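## Task

Move the mailing tube onto the top of the long lab bench beside arm1, the steel tow-ball post onto the top of the long lab bench beside arm2, and the green self-inking stamp onto the top of the wooden shelf beside arm3. Each must keep its current upright orientation with its entire base resting on that top. The attempt fails if any item taken from a top ends up unheld on the floor or on a board beneath a top.

## Robot and tools

Robots: three identical i2rt Big YAM arms named arm1, arm2 and arm3. Each has six revolute joints, a two-finger gripper and a wrist camera. Reach is roughly 1.0 m measured from the joint1 axis. Foot (base_link) poses in the scene frame, metres, quaternion w,x,y,z: arm1 at (+1.041, -0.568, +0.971) quat (+0.854, -0.001, -0.001, +0.521); arm2 at (-0.281, -0.361, +0.897) quat (+0.997, -0.001, -0.001, -0.077); arm3 at (-0.753, +0.939, +0.866) quat (+0.917, +0.001, +0.000, +0.398). Each foot faces its own +x. Loose objects may occasionally get a brief push from outside.

Frame: one shared scene frame, origin on the floor, +z up. The "hand" point lies between the finger pads, about 1 cm short of the tips. The fingers point along the hand's +z; they open and close along its y. hand_target is where the hand would be at the joint targets currently held; under load it may rest short of that. Printed hand positions get less accurate at long reach.

Tool move: optional keys arm1, arm2, arm3 and cameras. An arm you omit receives nothing new (its lines read as last shown, statuses say "not commanded"). Each arm's part can contain:
- joints: absolute joint targets by name. joint1_rad -2.879..2.879 (turn about the foot, positive counter-clockwise seen from above, 0 = along foot +x); joint2_rad 0..3.141 (shoulder, 0 = upper arm back and level, positive lifts it up then forward); joint3_rad 0..3.019 (elbow, 0 folded, positive opens); joint4_rad -1.692..1.57 (hand pitch, positive tips fingers up); joint5_rad -1.57..1.57 (sideways swing, positive to the arm's right); joint6_rad -2.094..2.094 (roll, positive clockwise viewed from behind); gripper_m 0..0.093 (metres between fingertips). Done tolerances: ±0.045, 0.14, 0.09, 0.055, 0.03, 0.035 rad and ±0.003 m.
- target: one list of seven numbers [x, y, z, qw, qx, qy, qz], an absolute hand pose in the scene frame (metres, unit quaternion), formatted like the "hand" line. The hand travels a straight line from its hand_target toward it. When target is given, joints may contain only gripper_m.
- speed: top path speed in m/s, 0.002..0.5, default 0.25; only allowed with target. Rotation is capped at twice that value in rad/s.
All motions in a call start together. All hand paths in one call finish together, paced by the slowest; a path lasts 0.5 to 10 s and is cut off at 10 s. Each control step clips the path to 100 mm and 20 degrees from the measured hand, then solves damped IK, favouring position. Expect errors of a centimetre or more, overshoot near full stretch, and wide swings during joint moves. Paths ignore obstacles and other arms. Unknown keys make the call invalid; out-of-range values get it refused, and a refusal cancels the remaining move, wait and finished_scene calls of that reply.
cameras: list from arm1_cam_wrist, arm2_cam_wrist, arm3_cam_wrist, room_a, room_b, all; omitted/null/["all"] gives all, [] none. A move with no arm key just reports full state and images.

Tool wait: seconds 0..10, plus cameras; commands nothing new and returns state like an empty move.
Tool zoom_image: camera name and region [x0, y0, x1, y1] in image pixels from the top-left, at most 504 by 504; only for cameras in the latest images.
Tool finished_scene: scene = current scene number; irreversible, ends the scene. After ending the first scene make no further calls in that reply.

Results: "move" line gives per arm "done" or its worst status. off_target: stopped short, may still push. time_out: the arm's joints keep a nearby target and keep pushing; on_its_own lists them ("held at" is a target, not a reading); send a joint its reported position to relax it. "joint command not followed"/"pose unreachable": a self/inter-arm collision check blocked the command (gripper parts still run); joints then say not_followed and may retry later. Joint velocities are in joint order (rad/s, gripper m/s); "within noise" means still. Joint torques: N m, positive toward larger angle, include gravity, offset and noisy; torques 3 and 4 wrap at ±28. Calibration lines give K, distortion and T_world_to_cam for each camera; fixed cameras may be off a few mm and up to ~2.3 degrees; wrist cameras depend on joint readings.

Gripper: gripping a hard object, gripper_m reads up to 0.005 m below its width (some read up to 0.002 above). Empty and closed reads 0.000-0.003. Full force (about 50-64 N per pad) comes from about 0.005 m below first-contact reading; soft items get crushed more at smaller targets. Release by commanding well above the reading.

Avoid: arms pressing on each other (including closing fingers on another arm's fingers), hard hits on fixed or heavy things, drops, releasing moving objects, pushing constantly into obstacles. Sustained load, outstretched arms or unreachable poses heat motors; MOTOR HOT appears near 85 °C and at 100 °C the arm goes limp for 30-60 s (limit_stop_at_motor_heat; resend targets afterwards). Arms act independently and never wait for each other; the robot holds its last command while you think.

Each tool is called after "Call:" as name([rows], argument=value, ...), one row to a line, values as JSON.

## Session

Call:
move()

Scene clock: 0.00 s.
Joint torques (N m): no reading
Heat: arm1: hottest joint4_rad 36 °C; arm2: hottest joint1_rad 38 °C; arm3: hottest joint1_rad 36 °C.
Joint velocities: within noise
arm1.joint_positions: joint1_rad=-0.376 joint2_rad=+0.414 joint3_rad=+1.659 joint4_rad=-1.461 joint5_rad=+0.066 joint6_rad=-0.552 gripper_m=+0.09396
arm1.joint_status: not commanded
arm1.hand: x=+1.0974 y=-0.5318 z=+1.6245 quat_wxyz=(-0.627, +0.447, -0.638, -0.026) (m; scene frame)
arm1.hand_target: x=+1.0948 y=-0.5340 z=+1.6310 quat_wxyz=(-0.634, +0.443, -0.633, -0.027) (m; scene frame)
arm1.hand_status: not commanded
arm2.joint_positions: joint1_rad=+0.158 joint2_rad=+0.540 joint3_rad=+1.470 joint4_rad=-1.352 joint5_rad=-0.124 joint6_rad=-0.179 gripper_m=+0.09396
arm2.joint_status: not commanded
arm2.hand: x=-0.0959 y=-0.3387 z=+1.4861 quat_wxyz=(-0.545, +0.110, -0.831, -0.003) (m; scene frame)
arm2.hand_target: x=-0.0993 y=-0.3387 z=+1.4981 quat_wxyz=(-0.557, +0.110, -0.823, -0.002) (m; scene frame)
arm2.hand_status: not commanded
arm3.joint_positions: joint1_rad=+0.024 joint2_rad=+0.512 joint3_rad=+1.439 joint4_rad=-1.328 joint5_rad=-0.086 joint6_rad=-0.331 gripper_m=+0.09396
arm3.joint_status: not commanded
arm3.hand: x=-0.6419 y=+1.0837 z=+1.4504 quat_wxyz=(-0.524, +0.480, -0.681, -0.176) (m; scene frame)
arm3.hand_target: x=-0.6445 y=+1.0807 z=+1.4632 quat_wxyz=(-0.537, +0.476, -0.673, -0.179) (m; scene frame)
arm3.hand_status: not commanded
pictures: arm1_cam_wrist, arm2_cam_wrist, arm3_cam_wrist, room_a, room_b

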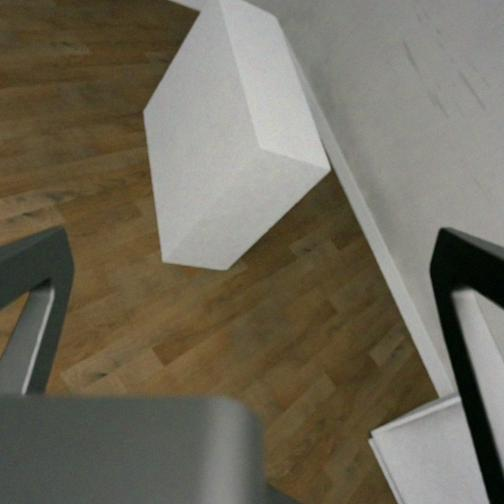

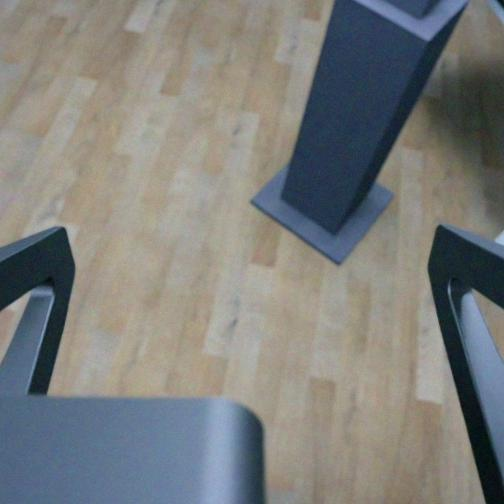

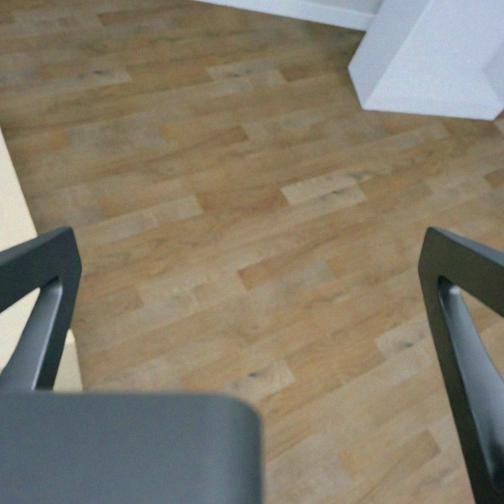

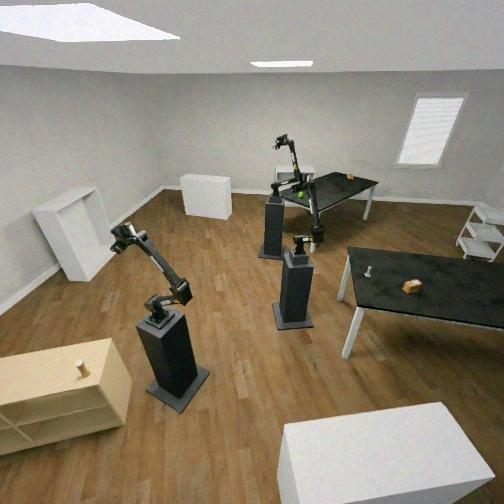

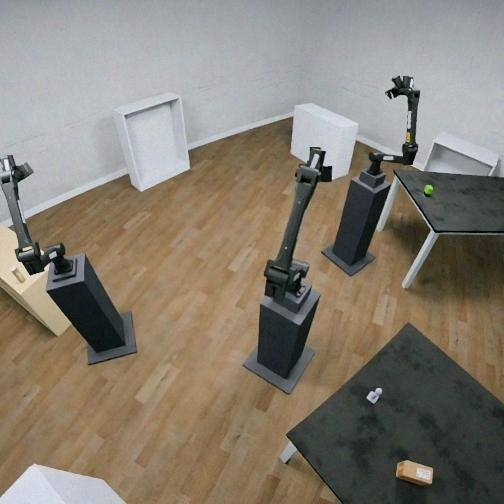

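Call:
zoom_image(camera="room_b", region=[350, 370, 450, 490])

Call:
zoom_image(camera="room_b", region=[390, 150, 490, 250])

Call:
zoom_image(camera="room_a", region=[0, 310, 150, 460])

Call:
zoom_image(camera="room_a", region=[230, 120, 400, 290])

Call:
zoom_image(camera="room_a", region=[340, 240, 440, 320])

Scaled by 4.200 from the camera's 504x504 image, which has a finer 720x720 frame.

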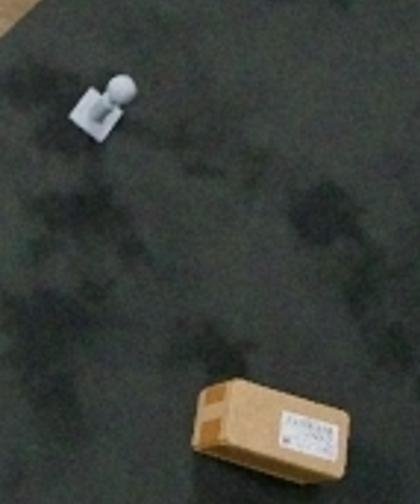

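Scaled by 5.040 from the camera's 504x504 image, which has a finer 720x720 frame.

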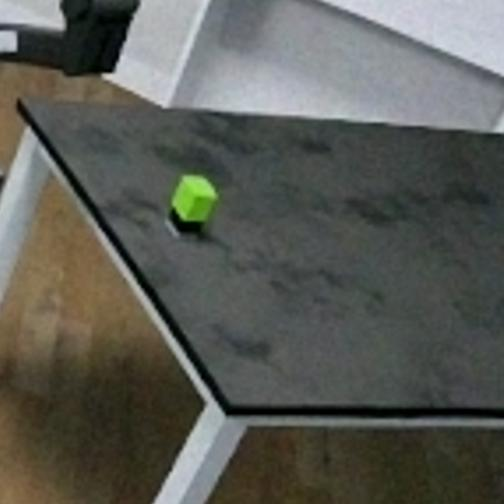

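Scaled by 3.360 from the camera's 504x504 image, which has a finer 720x720 frame.

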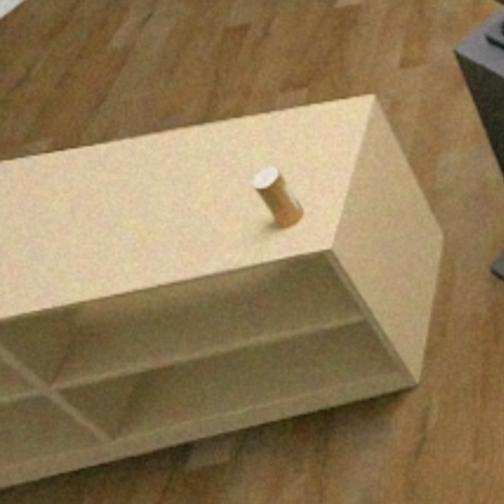

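Scaled by 2.965 from the camera's 504x504 image, which has a finer 720x720 frame.

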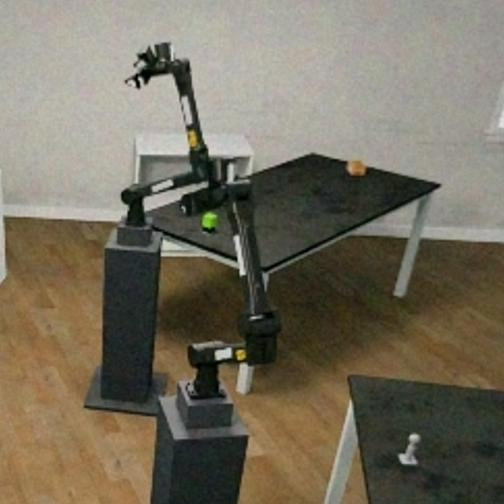

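Scaled by 5.040 from the camera's 504x504 image, which has a finer 720x720 frame.

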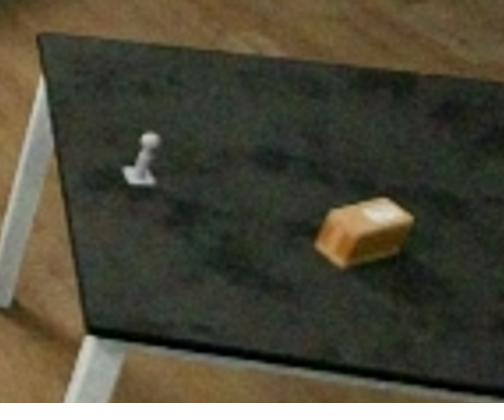

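Call:
move(arm1={"joints":{"joint1_rad":-2.27,"joint2_rad":0.8,"joint3_rad":1.4,"joint4_rad":-1.5,"joint5_rad":0,"joint6_rad":0}}, arm3={"joints":{"joint1_rad":1.13,"joint2_rad":0.8,"joint3_rad":1.4,"joint4_rad":-1.5,"joint5_rad":0,"joint6_rad":0}}, arm2={"joints":{"joint1_rad":-1.7,"joint2_rad":0.8,"joint3_rad":1.4,"joint4_rad":-1.5,"joint5_rad":0,"joint6_rad":0}})

Scene clock: 99.30 s.
Joint torques (N m): arm1=[-2.14 -4.25 8.98 0.91 -0.02 0.14] | arm2=[-0.62 -3.08 11.23 1.24 0.02 0.19] | arm3=[-0.44 0.21 9.22 1.26 0 0.1]
Heat: arm1: hottest joint3_rad 38 °C; arm2: hottest joint1_rad 38 °C; arm3: hottest joint3_rad 44 °C.
move: arm1 done; arm2 done; arm3 done
Joint velocities: within noise
arm1.joint_positions: joint1_rad=-2.261 joint2_rad=+0.800 joint3_rad=+1.376 joint4_rad=-1.490 joint5_rad=+0.000 joint6_rad=-0.012 gripper_m=+0.09398
arm1.joint_status: all done
arm1.hand: x=+1.1494 y=-0.8231 z=+1.4323 quat_wxyz=(-0.269, -0.516, -0.793, +0.179) (m; scene frame)
arm1.hand_target: x=+1.1462 y=-0.8219 z=+1.4420 quat_wxyz=(-0.275, -0.523, -0.786, +0.182) (m; scene frame)
arm1.hand_status: not commanded
arm2.joint_positions: joint1_rad=-1.690 joint2_rad=+0.813 joint3_rad=+1.380 joint4_rad=-1.494 joint5_rad=-0.002 joint6_rad=-0.016 gripper_m=+0.09398
arm2.joint_status: all done
arm2.hand: x=-0.3574 y=-0.6318 z=+1.3566 quat_wxyz=(-0.190, -0.751, -0.579, +0.253) (m; scene frame)
arm2.hand_target: x=-0.3589 y=-0.6253 z=+1.3687 quat_wxyz=(-0.198, -0.756, -0.566, +0.264) (m; scene frame)
arm2.hand_status: not commanded
arm3.joint_positions: joint1_rad=+1.120 joint2_rad=+0.802 joint3_rad=+1.385 joint4_rad=-1.493 joint5_rad=-0.002 joint6_rad=-0.008 gripper_m=+0.09397
arm3.joint_status: all done
arm3.hand: x=-0.8526 y=+1.1981 z=+1.3311 quat_wxyz=(-0.184, +0.782, -0.531, -0.268) (m; scene frame)
arm3.hand_target: x=-0.8539 y=+1.1951 z=+1.3378 quat_wxyz=(-0.185, +0.781, -0.530, -0.274) (m; scene frame)
arm3.hand_status: not commanded
pictures: arm1_cam_wrist, arm2_cam_wrist, arm3_cam_wrist, room_a, room_b
camera_calibration:
arm1_cam_wrist: T_world_to_cam=[[-0.915577, -0.401719, 0.0184716, 0.694288], [-0.402134, 0.914902, -0.0352434, 1.26782], [-0.0027418, -0.039696, -0.999208, 1.52479], [0, 0, 0, 1]] pos_world=[1.14969, -0.820494, 1.55544]
arm2_cam_wrist: T_world_to_cam=[[-0.967364, 0.253374, 0.00290763, -0.190125], [0.253324, 0.967309, -0.0118545, 0.719445], [-0.0058162, -0.0107311, -0.999926, 1.46809], [0, 0, 0, 1]] pos_world=[-0.357634, -0.631998, 1.47706]
arm3_cam_wrist: T_world_to_cam=[[0.928232, 0.371991, -0.00293633, 0.349775], [0.371661, -0.927689, -0.0355156, 1.47919], [-0.0159355, 0.0318754, -0.999365, 1.40315], [0, 0, 0, 1]] pos_world=[-0.852071, 1.19739, 1.45582]

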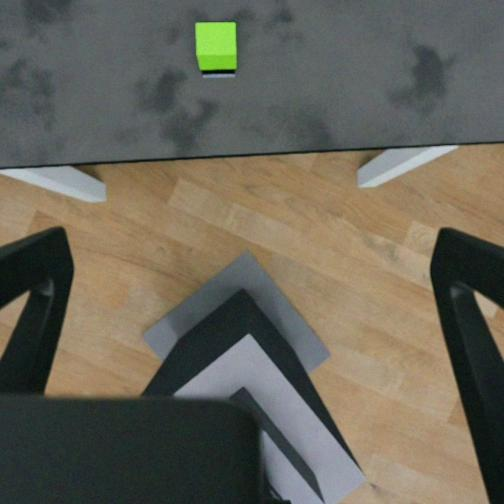

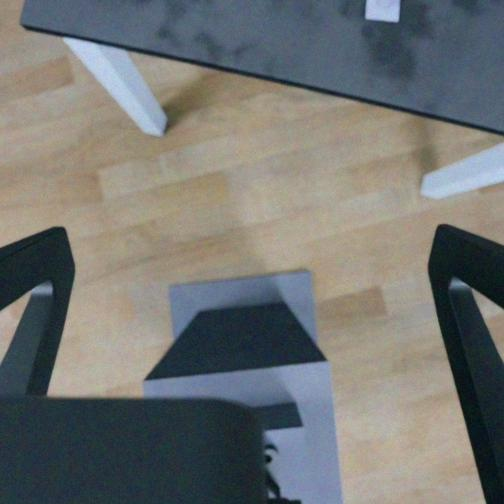

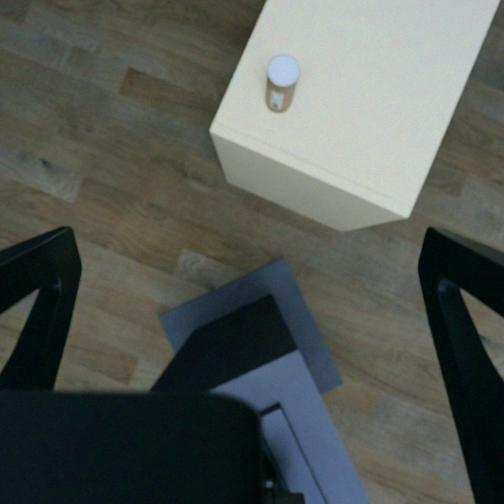

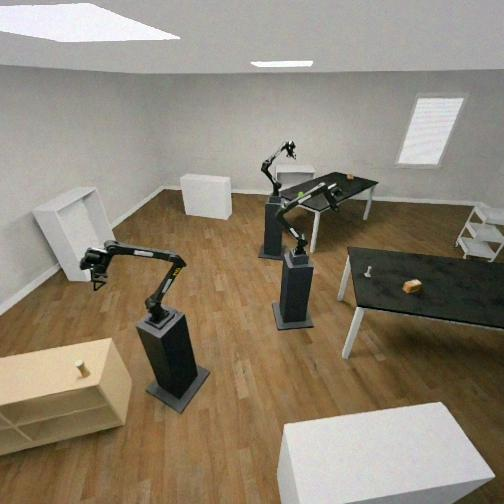

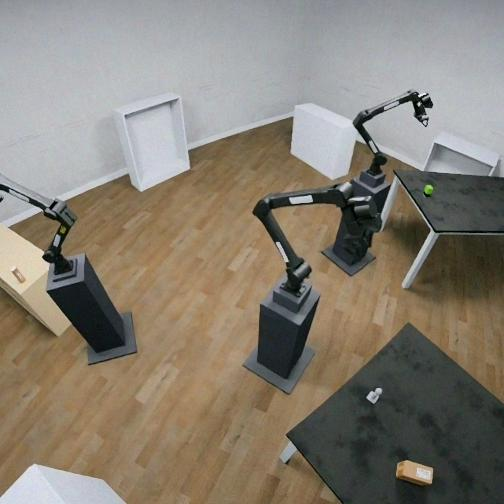

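Call:
zoom_image(camera="arm1_cam_wrist", region=[150, 0, 290, 120])

Call:
zoom_image(camera="arm3_cam_wrist", region=[210, 20, 350, 140])

Call:
zoom_image(camera="arm2_cam_wrist", region=[310, 0, 450, 120])

Scaled by 3.600 from the camera's 504x504 image, which has a finer 720x720 frame.

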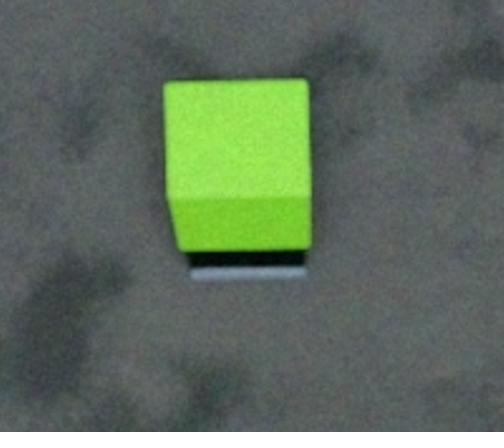

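Scaled by 3.600 from the camera's 504x504 image, which has a finer 720x720 frame.

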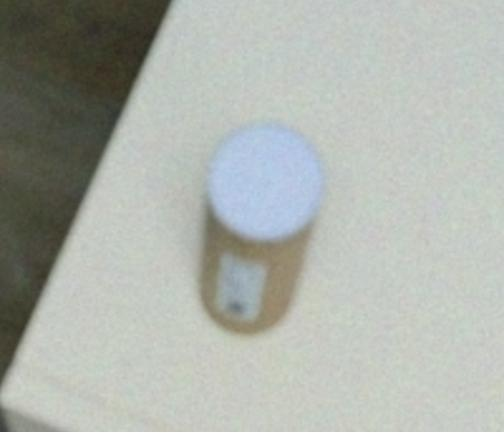

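Scaled by 3.600 from the camera's 504x504 image, which has a finer 720x720 frame.

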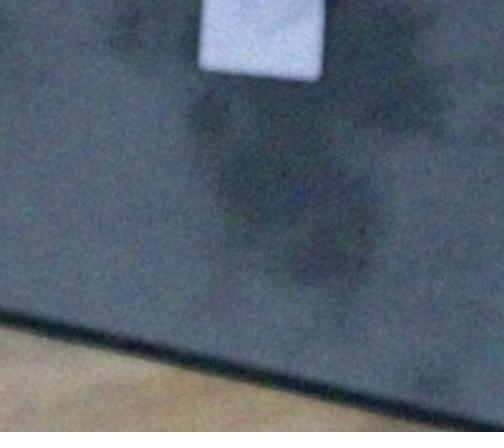

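Call:
move(arm1={"target":[1.299,-1.065,0.957,0.1464,0.5291,0.8306,-0.0933]}, arm3={"target":[-0.901,1.437,0.847,0.1037,-0.7896,0.5885,0.1392]}, arm2={"joints":{"joint1_rad":0.5}})

Call:
zoom_image(camera="arm1_cam_wrist", region=[100, 100, 404, 404])

Call:
zoom_image(camera="arm3_cam_wrist", region=[100, 100, 404, 404])

Scene clock: 200.83 s.
Joint torques (N m): arm1=[-0.62 -16.62 8.84 1.28 -0.03 0.15] | arm2=[1.44 -3.9 11.26 1.11 -0.04 0.22] | arm3=[-2.14 -10.05 9.36 1.51 0.09 0.09]
Heat: arm1: hottest joint3_rad 41 °C; arm2: hottest joint1_rad 38 °C; arm3: hottest joint3_rad 46 °C.
move: arm1 off_target; arm2 done; arm3 off_target
Joint velocities: within noise
arm1.joint_positions: joint1_rad=-2.191 joint2_rad=+1.840 joint3_rad=+1.070 joint4_rad=-0.505 joint5_rad=+0.019 joint6_rad=+0.032 gripper_m=+0.09398
arm1.joint_status: not commanded
arm1.hand: x=+1.2825 y=-1.0445 z=+0.9463 quat_wxyz=(-0.124, -0.529, -0.835, +0.083) (m; scene frame)
arm1.hand_target: x=+1.2985 y=-1.0640 z=+0.9578 quat_wxyz=(-0.147, -0.529, -0.831, +0.093) (m; scene frame)
arm1.hand_status: off_target (0.028 m and 2.9 deg from the pose sent, 0.554 m and 17.8 deg at the start)
arm2.joint_positions: joint1_rad=+0.490 joint2_rad=+0.813 joint3_rad=+1.380 joint4_rad=-1.494 joint5_rad=-0.001 joint6_rad=-0.015 gripper_m=+0.09400
arm2.joint_status: all done
arm2.hand: x=-0.0146 y=-0.2681 z=+1.3564 quat_wxyz=(-0.312, +0.165, -0.934, -0.050) (m; scene frame)
arm2.hand_target: x=-0.0209 y=-0.2674 z=+1.3685 quat_wxyz=(-0.325, +0.162, -0.930, -0.056) (m; scene frame)
arm2.hand_status: not commanded
arm3.joint_positions: joint1_rad=+1.052 joint2_rad=+1.772 joint3_rad=+0.934 joint4_rad=-0.440 joint5_rad=-0.003 joint6_rad=-0.008 gripper_m=+0.09397
arm3.joint_status: not commanded
arm3.hand: x=-0.8984 y=+1.4084 z=+0.8341 quat_wxyz=(-0.086, +0.799, -0.584, -0.119) (m; scene frame)
arm3.hand_target: x=-0.9005 y=+1.4357 z=+0.8480 quat_wxyz=(-0.104, +0.790, -0.588, -0.139) (m; scene frame)
arm3.hand_status: off_target (0.031 m and 3.3 deg from the pose sent, 0.542 m and 18.6 deg at the start)
pictures: arm1_cam_wrist, arm2_cam_wrist, arm3_cam_wrist, room_a, room_b
camera_calibration:
arm1_cam_wrist: T_world_to_cam=[[-0.903763, -0.42757, 0.0199016, 0.692749], [-0.399509, 0.859313, 0.319332, 1.1098], [-0.153639, 0.28065, -0.947434, 1.50984], [0, 0, 0, 1]] pos_world=[1.30143, -1.0812, 1.06229]
arm2_cam_wrist: T_world_to_cam=[[0.344275, -0.938849, 0.00617283, -0.255636], [-0.938786, -0.344324, -0.0110584, -0.0893252], [0.0125076, -0.00198783, -0.99992, 1.47649], [0, 0, 0, 1]] pos_world=[-0.0143156, -0.267826, 1.47697]
arm3_cam_wrist: T_world_to_cam=[[0.951922, 0.306219, -0.00867008, 0.431358], [0.292212, -0.899155, 0.325779, 1.2607], [0.0919639, -0.31265, -0.945406, 1.43618], [0, 0, 0, 1]] pos_world=[-0.911086, 1.45049, 0.950809]

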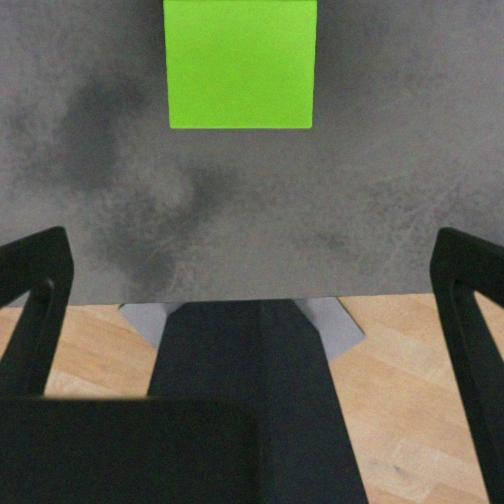

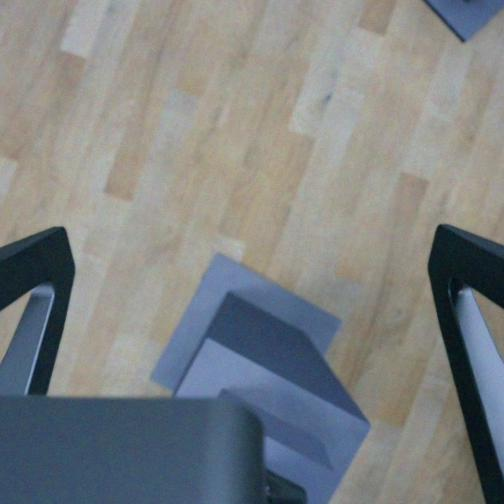

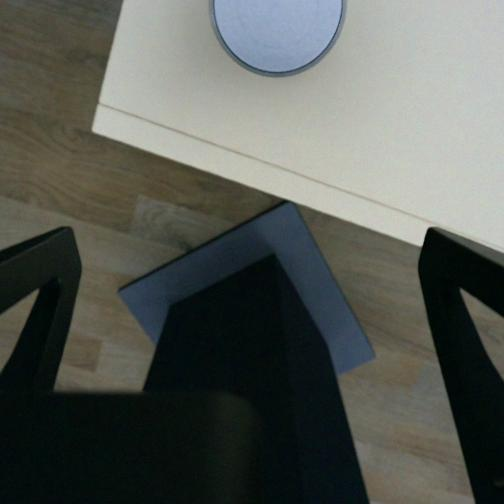

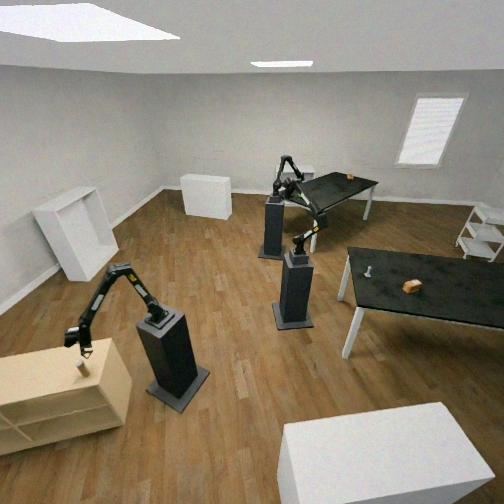

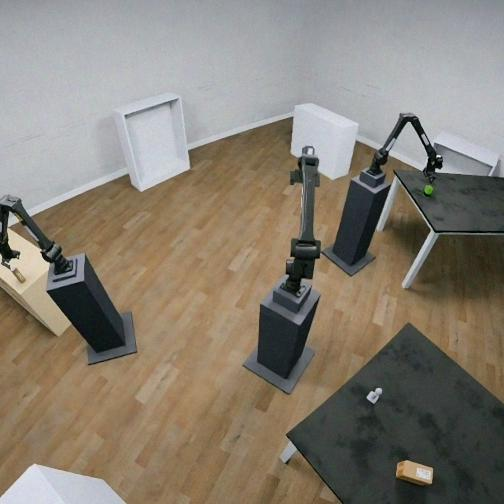

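Scaled by 1.658 from the camera's 504x504 image, which has a finer 720x720 frame.

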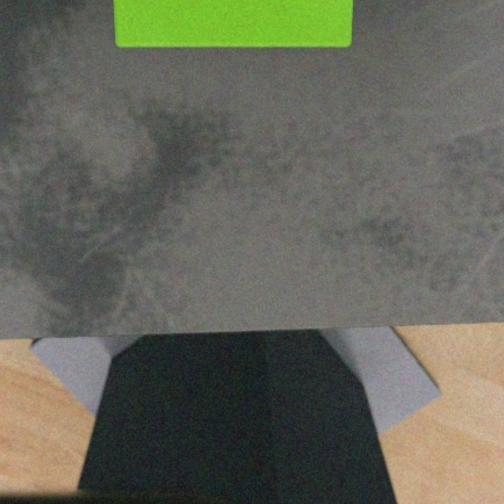

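Scaled by 1.658 from the camera's 504x504 image, which has a finer 720x720 frame.

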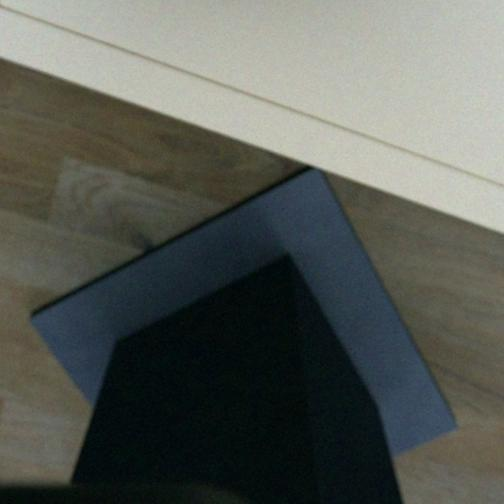

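Call:
move(arm1={"target":[1.318,-1.103,0.837,0.1464,0.5291,0.8306,-0.0933],"speed":0.15}, arm3={"target":[-0.913,1.505,0.729,0.1037,-0.7896,0.5885,0.1392],"speed":0.15})

Scene clock: 233.00 s.
Joint torques (N m): arm1=[-0.79 -19.37 7.27 1.28 -0.03 0.13] | arm2=[0.5 -3.66 11.48 1.16 -0.05 0.19] | arm3=[-1.96 -13.39 7.84 1.61 -0.12 -0.07]
Heat: arm1: hottest joint3_rad 43 °C; arm2: hottest joint1_rad 38 °C; arm3: hottest joint3_rad 48 °C.
move: arm1 off_target; arm3 off_target
Joint velocities: within noise
arm1.joint_positions: joint1_rad=-2.191 joint2_rad=+2.156 joint3_rad=+1.194 joint4_rad=-0.306 joint5_rad=+0.019 joint6_rad=+0.033 gripper_m=+0.09398
arm1.joint_status: not commanded
arm1.hand: x=+1.3037 y=-1.0850 z=+0.8306 quat_wxyz=(-0.127, -0.529, -0.835, +0.084) (m; scene frame)
arm1.hand_target: x=+1.3177 y=-1.1023 z=+0.8378 quat_wxyz=(-0.147, -0.529, -0.831, +0.093) (m; scene frame)
arm1.hand_status: off_target (0.024 m and 2.5 deg from the pose sent, 0.129 m and 2.9 deg at the start)
arm2: as last shown
arm3.joint_positions: joint1_rad=+1.036 joint2_rad=+2.141 joint3_rad=+1.139 joint4_rad=-0.270 joint5_rad=-0.003 joint6_rad=-0.008 gripper_m=+0.09397
arm3.joint_status: not commanded
arm3.hand: x=-0.9114 y=+1.4792 z=+0.7216 quat_wxyz=(-0.089, +0.794, -0.589, -0.121) (m; scene frame)
arm3.hand_target: x=-0.9125 y=+1.5041 z=+0.7299 quat_wxyz=(-0.104, +0.790, -0.589, -0.139) (m; scene frame)
arm3.hand_status: off_target (0.027 m and 2.7 deg from the pose sent, 0.143 m and 3.3 deg at the start)
pictures: arm1_cam_wrist, arm2_cam_wrist, arm3_cam_wrist, room_a, room_b
camera_calibration:
arm1_cam_wrist: T_world_to_cam=[[-0.903895, -0.427343, 0.0187716, 0.698196], [-0.400576, 0.86104, 0.313288, 1.19829], [-0.150044, 0.27566, -0.949473, 1.40646], [0, 0, 0, 1]] pos_world=[1.32213, -1.12111, 0.94688]
arm2_cam_wrist: T_world_to_cam=[[0.344275, -0.938849, 0.00617283, -0.255636], [-0.938786, -0.344324, -0.0110584, -0.0893252], [0.0125076, -0.00198783, -0.99992, 1.47649], [0, 0, 0, 1]] pos_world=[-0.0143156, -0.267826, 1.47697]
arm3_cam_wrist: T_world_to_cam=[[0.956459, 0.291739, -0.00865615, 0.446578], [0.279113, -0.905588, 0.319383, 1.36705], [0.0853378, -0.307893, -0.947586, 1.34168], [0, 0, 0, 1]] pos_world=[-0.92319, 1.52079, 0.838607]

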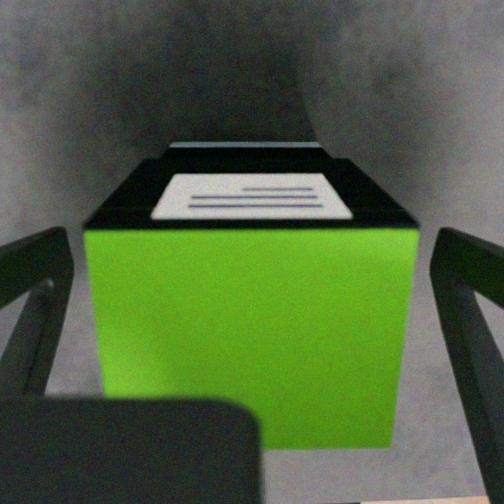

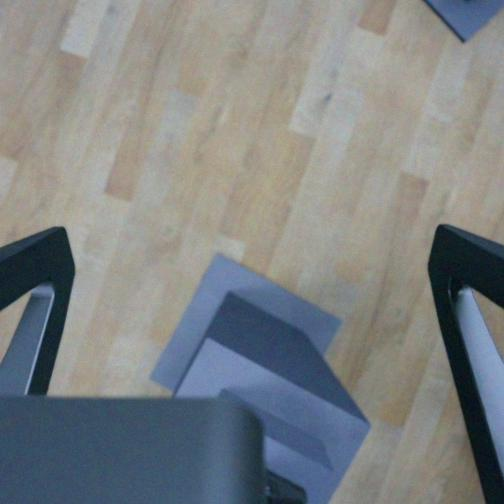

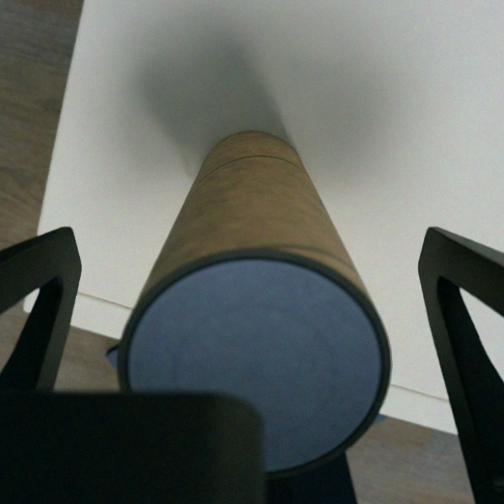

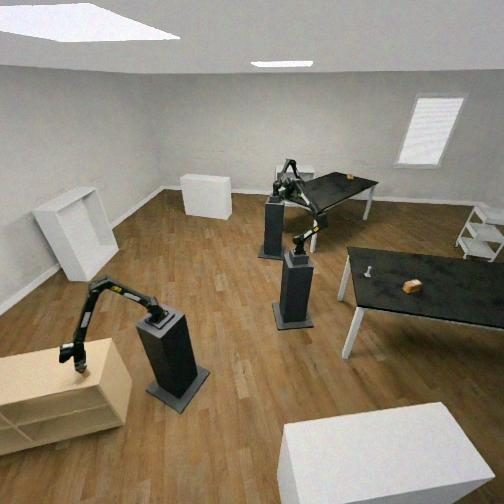

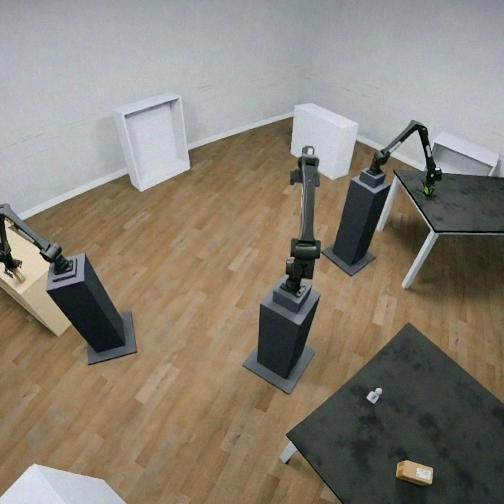

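Call:
move(arm1={"target":[1.315,-1.096,0.834,0.1464,0.5291,0.8306,-0.0933],"joints":{"gripper_m":0.051}}, arm3={"joints":{"gripper_m":0.043}}, cameras=["arm1_cam_wrist","arm3_cam_wrist"])

Scene clock: 253.30 s.
Joint torques (N m): arm1=[-0.62 -19.66 5.65 1.42 0 0.14] | arm2=[1.03 -3.08 11.36 1.09 -0.08 0.22] | arm3=[-1.96 -13.51 7.8 1.55 -0.12 -0.06]
Heat: arm1: hottest joint3_rad 43 °C; arm2: hottest joint1_rad 38 °C; arm3: hottest joint3_rad 45 °C.
move: arm1 off_target; arm3 off_target
Joint velocities: within noise
arm1.joint_positions: joint1_rad=-2.191 joint2_rad=+2.156 joint3_rad=+1.194 joint4_rad=-0.289 joint5_rad=+0.018 joint6_rad=+0.033 gripper_m=+0.05123
arm1.joint_status: all done
arm1.hand: x=+1.3057 y=-1.0886 z=+0.8319 quat_wxyz=(-0.134, -0.529, -0.834, +0.089) (m; scene frame)
arm1.hand_target: x=+1.3149 y=-1.0958 z=+0.8342 quat_wxyz=(-0.147, -0.529, -0.831, +0.093) (m; scene frame)
arm1.hand_status: off_target (0.012 m and 1.5 deg from the pose sent, 0.016 m and 2.6 deg at the start)
arm2: as last shown
arm3.joint_positions: joint1_rad=+1.036 joint2_rad=+2.141 joint3_rad=+1.139 joint4_rad=-0.270 joint5_rad=-0.003 joint6_rad=-0.008 gripper_m=+0.04604
arm3.joint_status: gripper_m off_target (ended at +0.04607, target +0.04300)
arm3.hand: x=-0.9114 y=+1.4792 z=+0.7216 quat_wxyz=(-0.089, +0.794, -0.589, -0.121) (m; scene frame)
arm3.hand_target: x=-0.9125 y=+1.5041 z=+0.7299 quat_wxyz=(-0.104, +0.790, -0.589, -0.139) (m; scene frame)
arm3.hand_status: not commanded
pictures: arm1_cam_wrist, arm3_cam_wrist
camera_calibration:
arm1_cam_wrist: T_world_to_cam=[[-0.904009, -0.427144, 0.0177892, 0.6996], [-0.403222, 0.86573, 0.296519, 1.22431], [-0.142057, 0.260883, -0.954861, 1.38703], [0, 0, 0, 1]] pos_world=[1.32315, -1.12294, 0.948942]
arm3_cam_wrist: T_world_to_cam=[[0.956459, 0.291739, -0.00865615, 0.446578], [0.279113, -0.905588, 0.319383, 1.36705], [0.0853378, -0.307893, -0.947586, 1.34168], [0, 0, 0, 1]] pos_world=[-0.92319, 1.52079, 0.838607]

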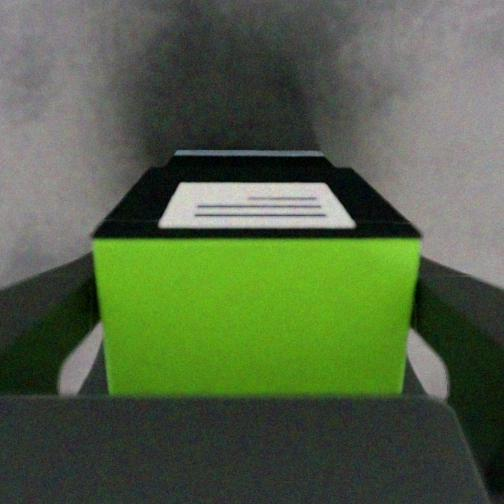

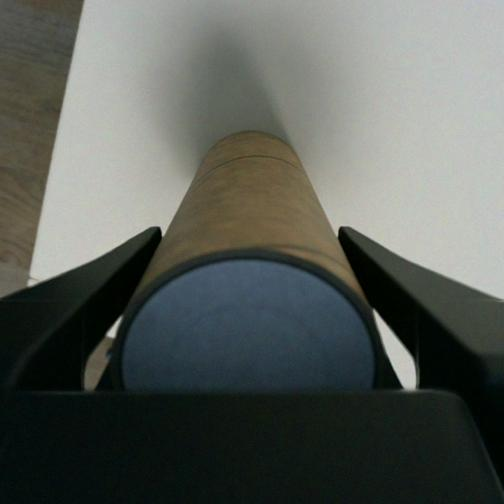

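Call:
move(arm1={"joints":{"gripper_m":0.046}}, cameras=[])

Call:
move(arm1={"target":[1.28,-1.03,1.06,0.1464,0.5291,0.8306,-0.0933]}, arm3={"target":[-0.893,1.44,0.98,0.1037,-0.7896,0.5885,0.1392]})

Scene clock: 263.93 s.
Joint torques (N m): arm1=[-0.73 -19.6 5.67 1.36 0 0.14] | arm2=[0.97 -3.9 11.15 1.05 -0.03 0.24] | arm3=[-2.02 -13.39 7.88 1.57 -0.11 -0.06]
Heat: arm1: hottest joint3_rad 43 °C; arm2: hottest joint1_rad 38 °C; arm3: hottest joint3_rad 45 °C.
move: arm1 off_target
Joint velocities: within noise
arm1.joint_positions: joint1_rad=-2.191 joint2_rad=+2.156 joint3_rad=+1.194 joint4_rad=-0.288 joint5_rad=+0.018 joint6_rad=+0.033 gripper_m=+0.05096
arm1.joint_status: gripper_m off_target (ended at +0.05096, target +0.04600)
arm1.hand: x=+1.3057 y=-1.0887 z=+0.8319 quat_wxyz=(-0.134, -0.529, -0.833, +0.089) (m; scene frame)
arm1.hand_target: x=+1.3149 y=-1.0958 z=+0.8342 quat_wxyz=(-0.147, -0.529, -0.831, +0.093) (m; scene frame)
arm1.hand_status: not commanded
arm2, arm3: as last shown
pictures: none
No camera images: "cameras" was empty.

Scene clock: 265.80 s.
Joint torques (N m): arm1=[-0.67 -16.62 7.36 0.47 0.01 0.14] | arm2=[0.79 -3.43 11.3 1.17 -0.03 0.22] | arm3=[-2.26 -11.16 9.73 0.62 -0.17 -0.08]
Heat: arm1: hottest joint3_rad 42 °C; arm2: hottest joint1_rad 38 °C; arm3: hottest joint3_rad 45 °C.
move: arm1 done; arm3 off_target
Joint velocities: within noise
arm1.joint_positions: joint1_rad=-2.191 joint2_rad=+1.612 joint3_rad=+1.092 joint4_rad=-0.708 joint5_rad=+0.018 joint6_rad=+0.033 gripper_m=+0.05095
arm1.joint_status: not commanded
arm1.hand: x=+1.2758 y=-1.0314 z=+1.0543 quat_wxyz=(-0.144, -0.528, -0.832, +0.094) (m; scene frame)
arm1.hand_target: x=+1.2800 y=-1.0300 z=+1.0600 quat_wxyz=(-0.147, -0.529, -0.831, +0.093) (m; scene frame)
arm1.hand_status: done (0.007 m and 0.4 deg from the pose sent, 0.237 m and 1.5 deg at the start)
arm2: as last shown
arm3.joint_positions: joint1_rad=+1.035 joint2_rad=+1.585 joint3_rad=+1.104 joint4_rad=-0.774 joint5_rad=-0.003 joint6_rad=-0.010 gripper_m=+0.04603
arm3.joint_status: not commanded
arm3.hand: x=-0.8955 y=+1.4294 z=+0.9634 quat_wxyz=(-0.094, +0.793, -0.589, -0.128) (m; scene frame)
arm3.hand_target: x=-0.8930 y=+1.4397 z=+0.9801 quat_wxyz=(-0.104, +0.790, -0.588, -0.139) (m; scene frame)
arm3.hand_status: off_target (0.020 m and 1.7 deg from the pose sent, 0.262 m and 2.7 deg at the start)
pictures: arm1_cam_wrist, arm2_cam_wrist, arm3_cam_wrist, room_a, room_b
camera_calibration:
arm1_cam_wrist: T_world_to_cam=[[-0.904217, -0.426733, 0.0170361, 0.694654], [-0.406044, 0.871374, 0.275384, 1.1285], [-0.13236, 0.242089, -0.961183, 1.55506], [0, 0, 0, 1]] pos_world=[1.29217, -1.06338, 1.1721]
arm2_cam_wrist: T_world_to_cam=[[0.344275, -0.938849, 0.00617283, -0.255636], [-0.938786, -0.344324, -0.0110584, -0.0893252], [0.0125076, -0.00198783, -0.99992, 1.47649], [0, 0, 0, 1]] pos_world=[-0.0143156, -0.267826, 1.47697]
arm3_cam_wrist: T_world_to_cam=[[0.956455, 0.291775, -0.00778837, 0.447175], [0.28029, -0.910706, 0.303401, 1.26414], [0.081432, -0.292372, -0.952831, 1.53339], [0, 0, 0, 1]] pos_world=[-0.906893, 1.4691, 1.081]

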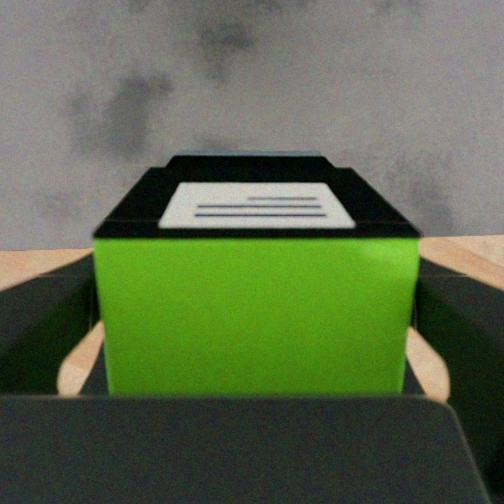

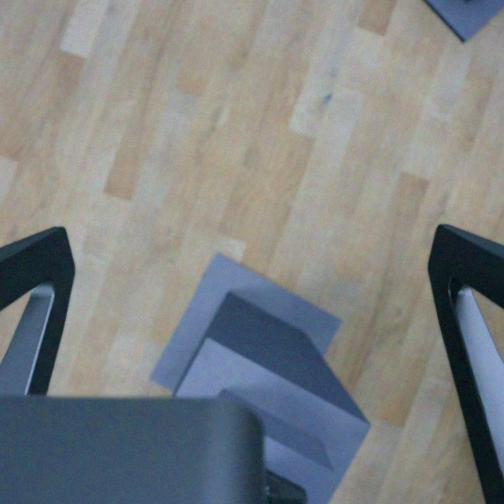

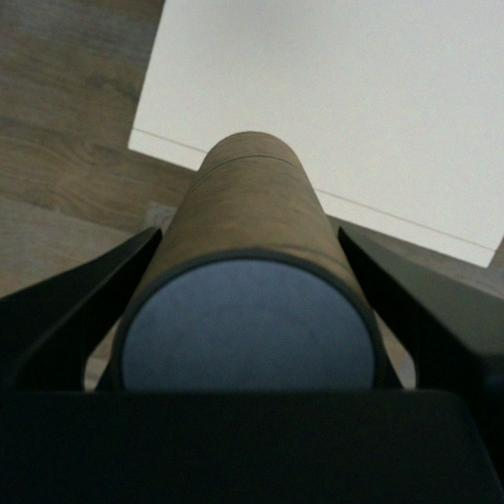

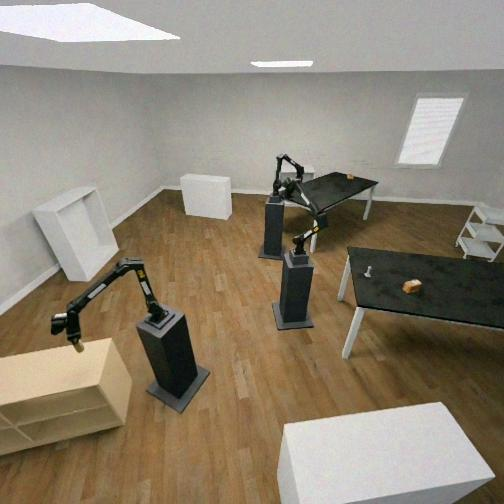

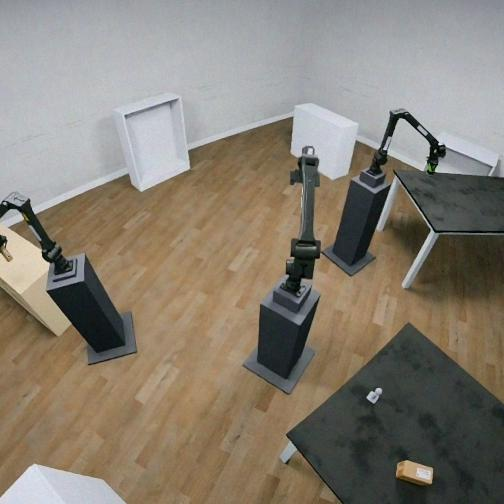

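Call:
move(arm1={"target":[1.315,-1.096,0.836,0.1464,0.5291,0.8306,-0.0933],"speed":0.15}, arm3={"joints":{"joint1_rad":-2.041}}, arm2={"joints":{"joint1_rad":2.073,"joint2_rad":0.9,"joint3_rad":0.9,"joint4_rad":0.0}})

Scene clock: 348.57 s.
Joint torques (N m): arm1=[-0.73 -18.73 7.27 1.31 0.02 0.14] | arm2=[0.91 -7.41 11.44 2.81 -0.02 0.26] | arm3=[-1.26 -11.34 9.66 0.58 -0.16 -0.06]
Heat: arm1: hottest joint3_rad 42 °C; arm2: hottest joint3_rad 39 °C; arm3: hottest joint3_rad 50 °C.
move: arm1 off_target; arm2 done; arm3 done
Joint velocities: within noise
arm1.joint_positions: joint1_rad=-2.191 joint2_rad=+2.142 joint3_rad=+1.166 joint4_rad=-0.291 joint5_rad=+0.018 joint6_rad=+0.033 gripper_m=+0.05095
arm1.joint_status: not commanded
arm1.hand: x=+1.3002 y=-1.0777 z=+0.8312 quat_wxyz=(-0.127, -0.529, -0.835, +0.084) (m; scene frame)
arm1.hand_target: x=+1.3146 y=-1.0951 z=+0.8367 quat_wxyz=(-0.146, -0.529, -0.831, +0.093) (m; scene frame)
arm1.hand_status: off_target (0.024 m and 2.5 deg from the pose sent, 0.231 m and 0.4 deg at the start)
arm2.joint_positions: joint1_rad=+2.063 joint2_rad=+0.917 joint3_rad=+0.898 joint4_rad=-0.019 joint5_rad=-0.001 joint6_rad=-0.015 gripper_m=+0.09402
arm2.joint_status: all done
arm2.hand: x=-0.4381 y=+0.0883 z=+1.3525 quat_wxyz=(-0.405, +0.591, -0.412, -0.563) (m; scene frame)
arm2.hand_target: x=-0.4406 y=+0.0815 z=+1.3657 quat_wxyz=(-0.406, +0.580, -0.406, -0.578) (m; scene frame)
arm2.hand_status: not commanded
arm3.joint_positions: joint1_rad=-2.041 joint2_rad=+1.585 joint3_rad=+1.104 joint4_rad=-0.774 joint5_rad=-0.003 joint6_rad=-0.011 gripper_m=+0.04603
arm3.joint_status: all done
arm3.hand: x=-0.5785 y=+0.4591 z=+0.9607 quat_wxyz=(-0.128, -0.562, -0.812, +0.089) (m; scene frame)
arm3.hand_target: x=-0.5749 y=+0.4506 z=+0.9773 quat_wxyz=(-0.140, -0.558, -0.812, +0.098) (m; scene frame)
arm3.hand_status: not commanded
pictures: arm1_cam_wrist, arm2_cam_wrist, arm3_cam_wrist, room_a, room_b
camera_calibration:
arm1_cam_wrist: T_world_to_cam=[[-0.903772, -0.427651, 0.0176522, 0.69865], [-0.401302, 0.860987, 0.312503, 1.19193], [-0.148841, 0.275348, -0.949753, 1.40278], [0, 0, 0, 1]] pos_world=[1.31854, -1.11371, 0.947478]
arm2_cam_wrist: T_world_to_cam=[[0.941057, 0.33786, 0.016186, 0.359954], [0.222306, -0.581715, -0.782424, 1.20863], [-0.254934, 0.739904, -0.622535, 0.785504], [0, 0, 0, 1]] pos_world=[-0.40717, 0.000263783, 1.42884]
arm3_cam_wrist: T_world_to_cam=[[-0.935129, -0.354261, -0.00577093, -0.372563], [-0.338652, 0.888901, 0.308496, -0.896847], [-0.104158, 0.290438, -0.951208, 0.8448], [0, 0, 0, 1]] pos_world=[-0.564121, 0.419862, 1.0781]

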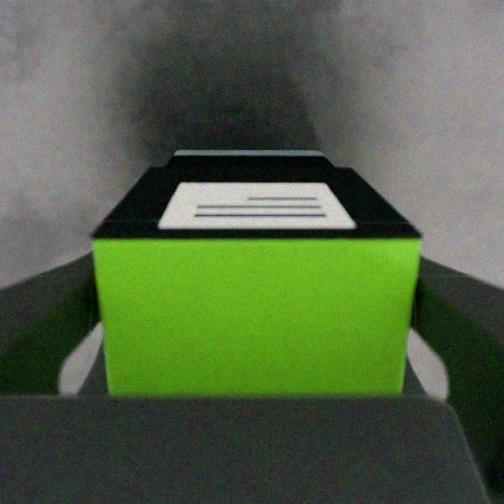

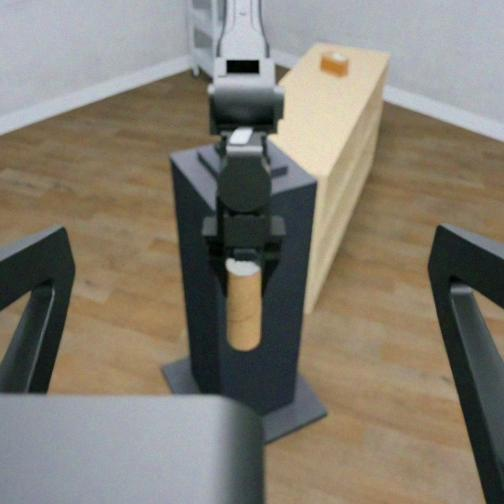

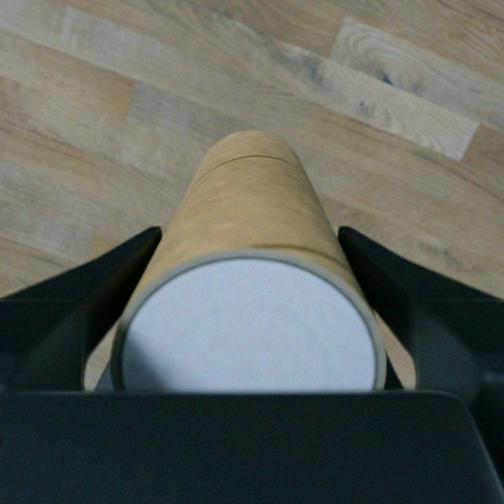

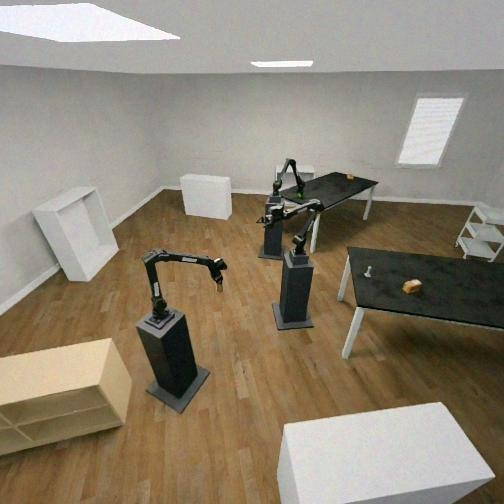

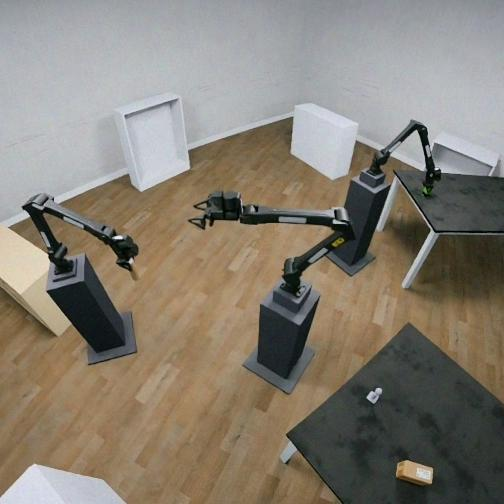

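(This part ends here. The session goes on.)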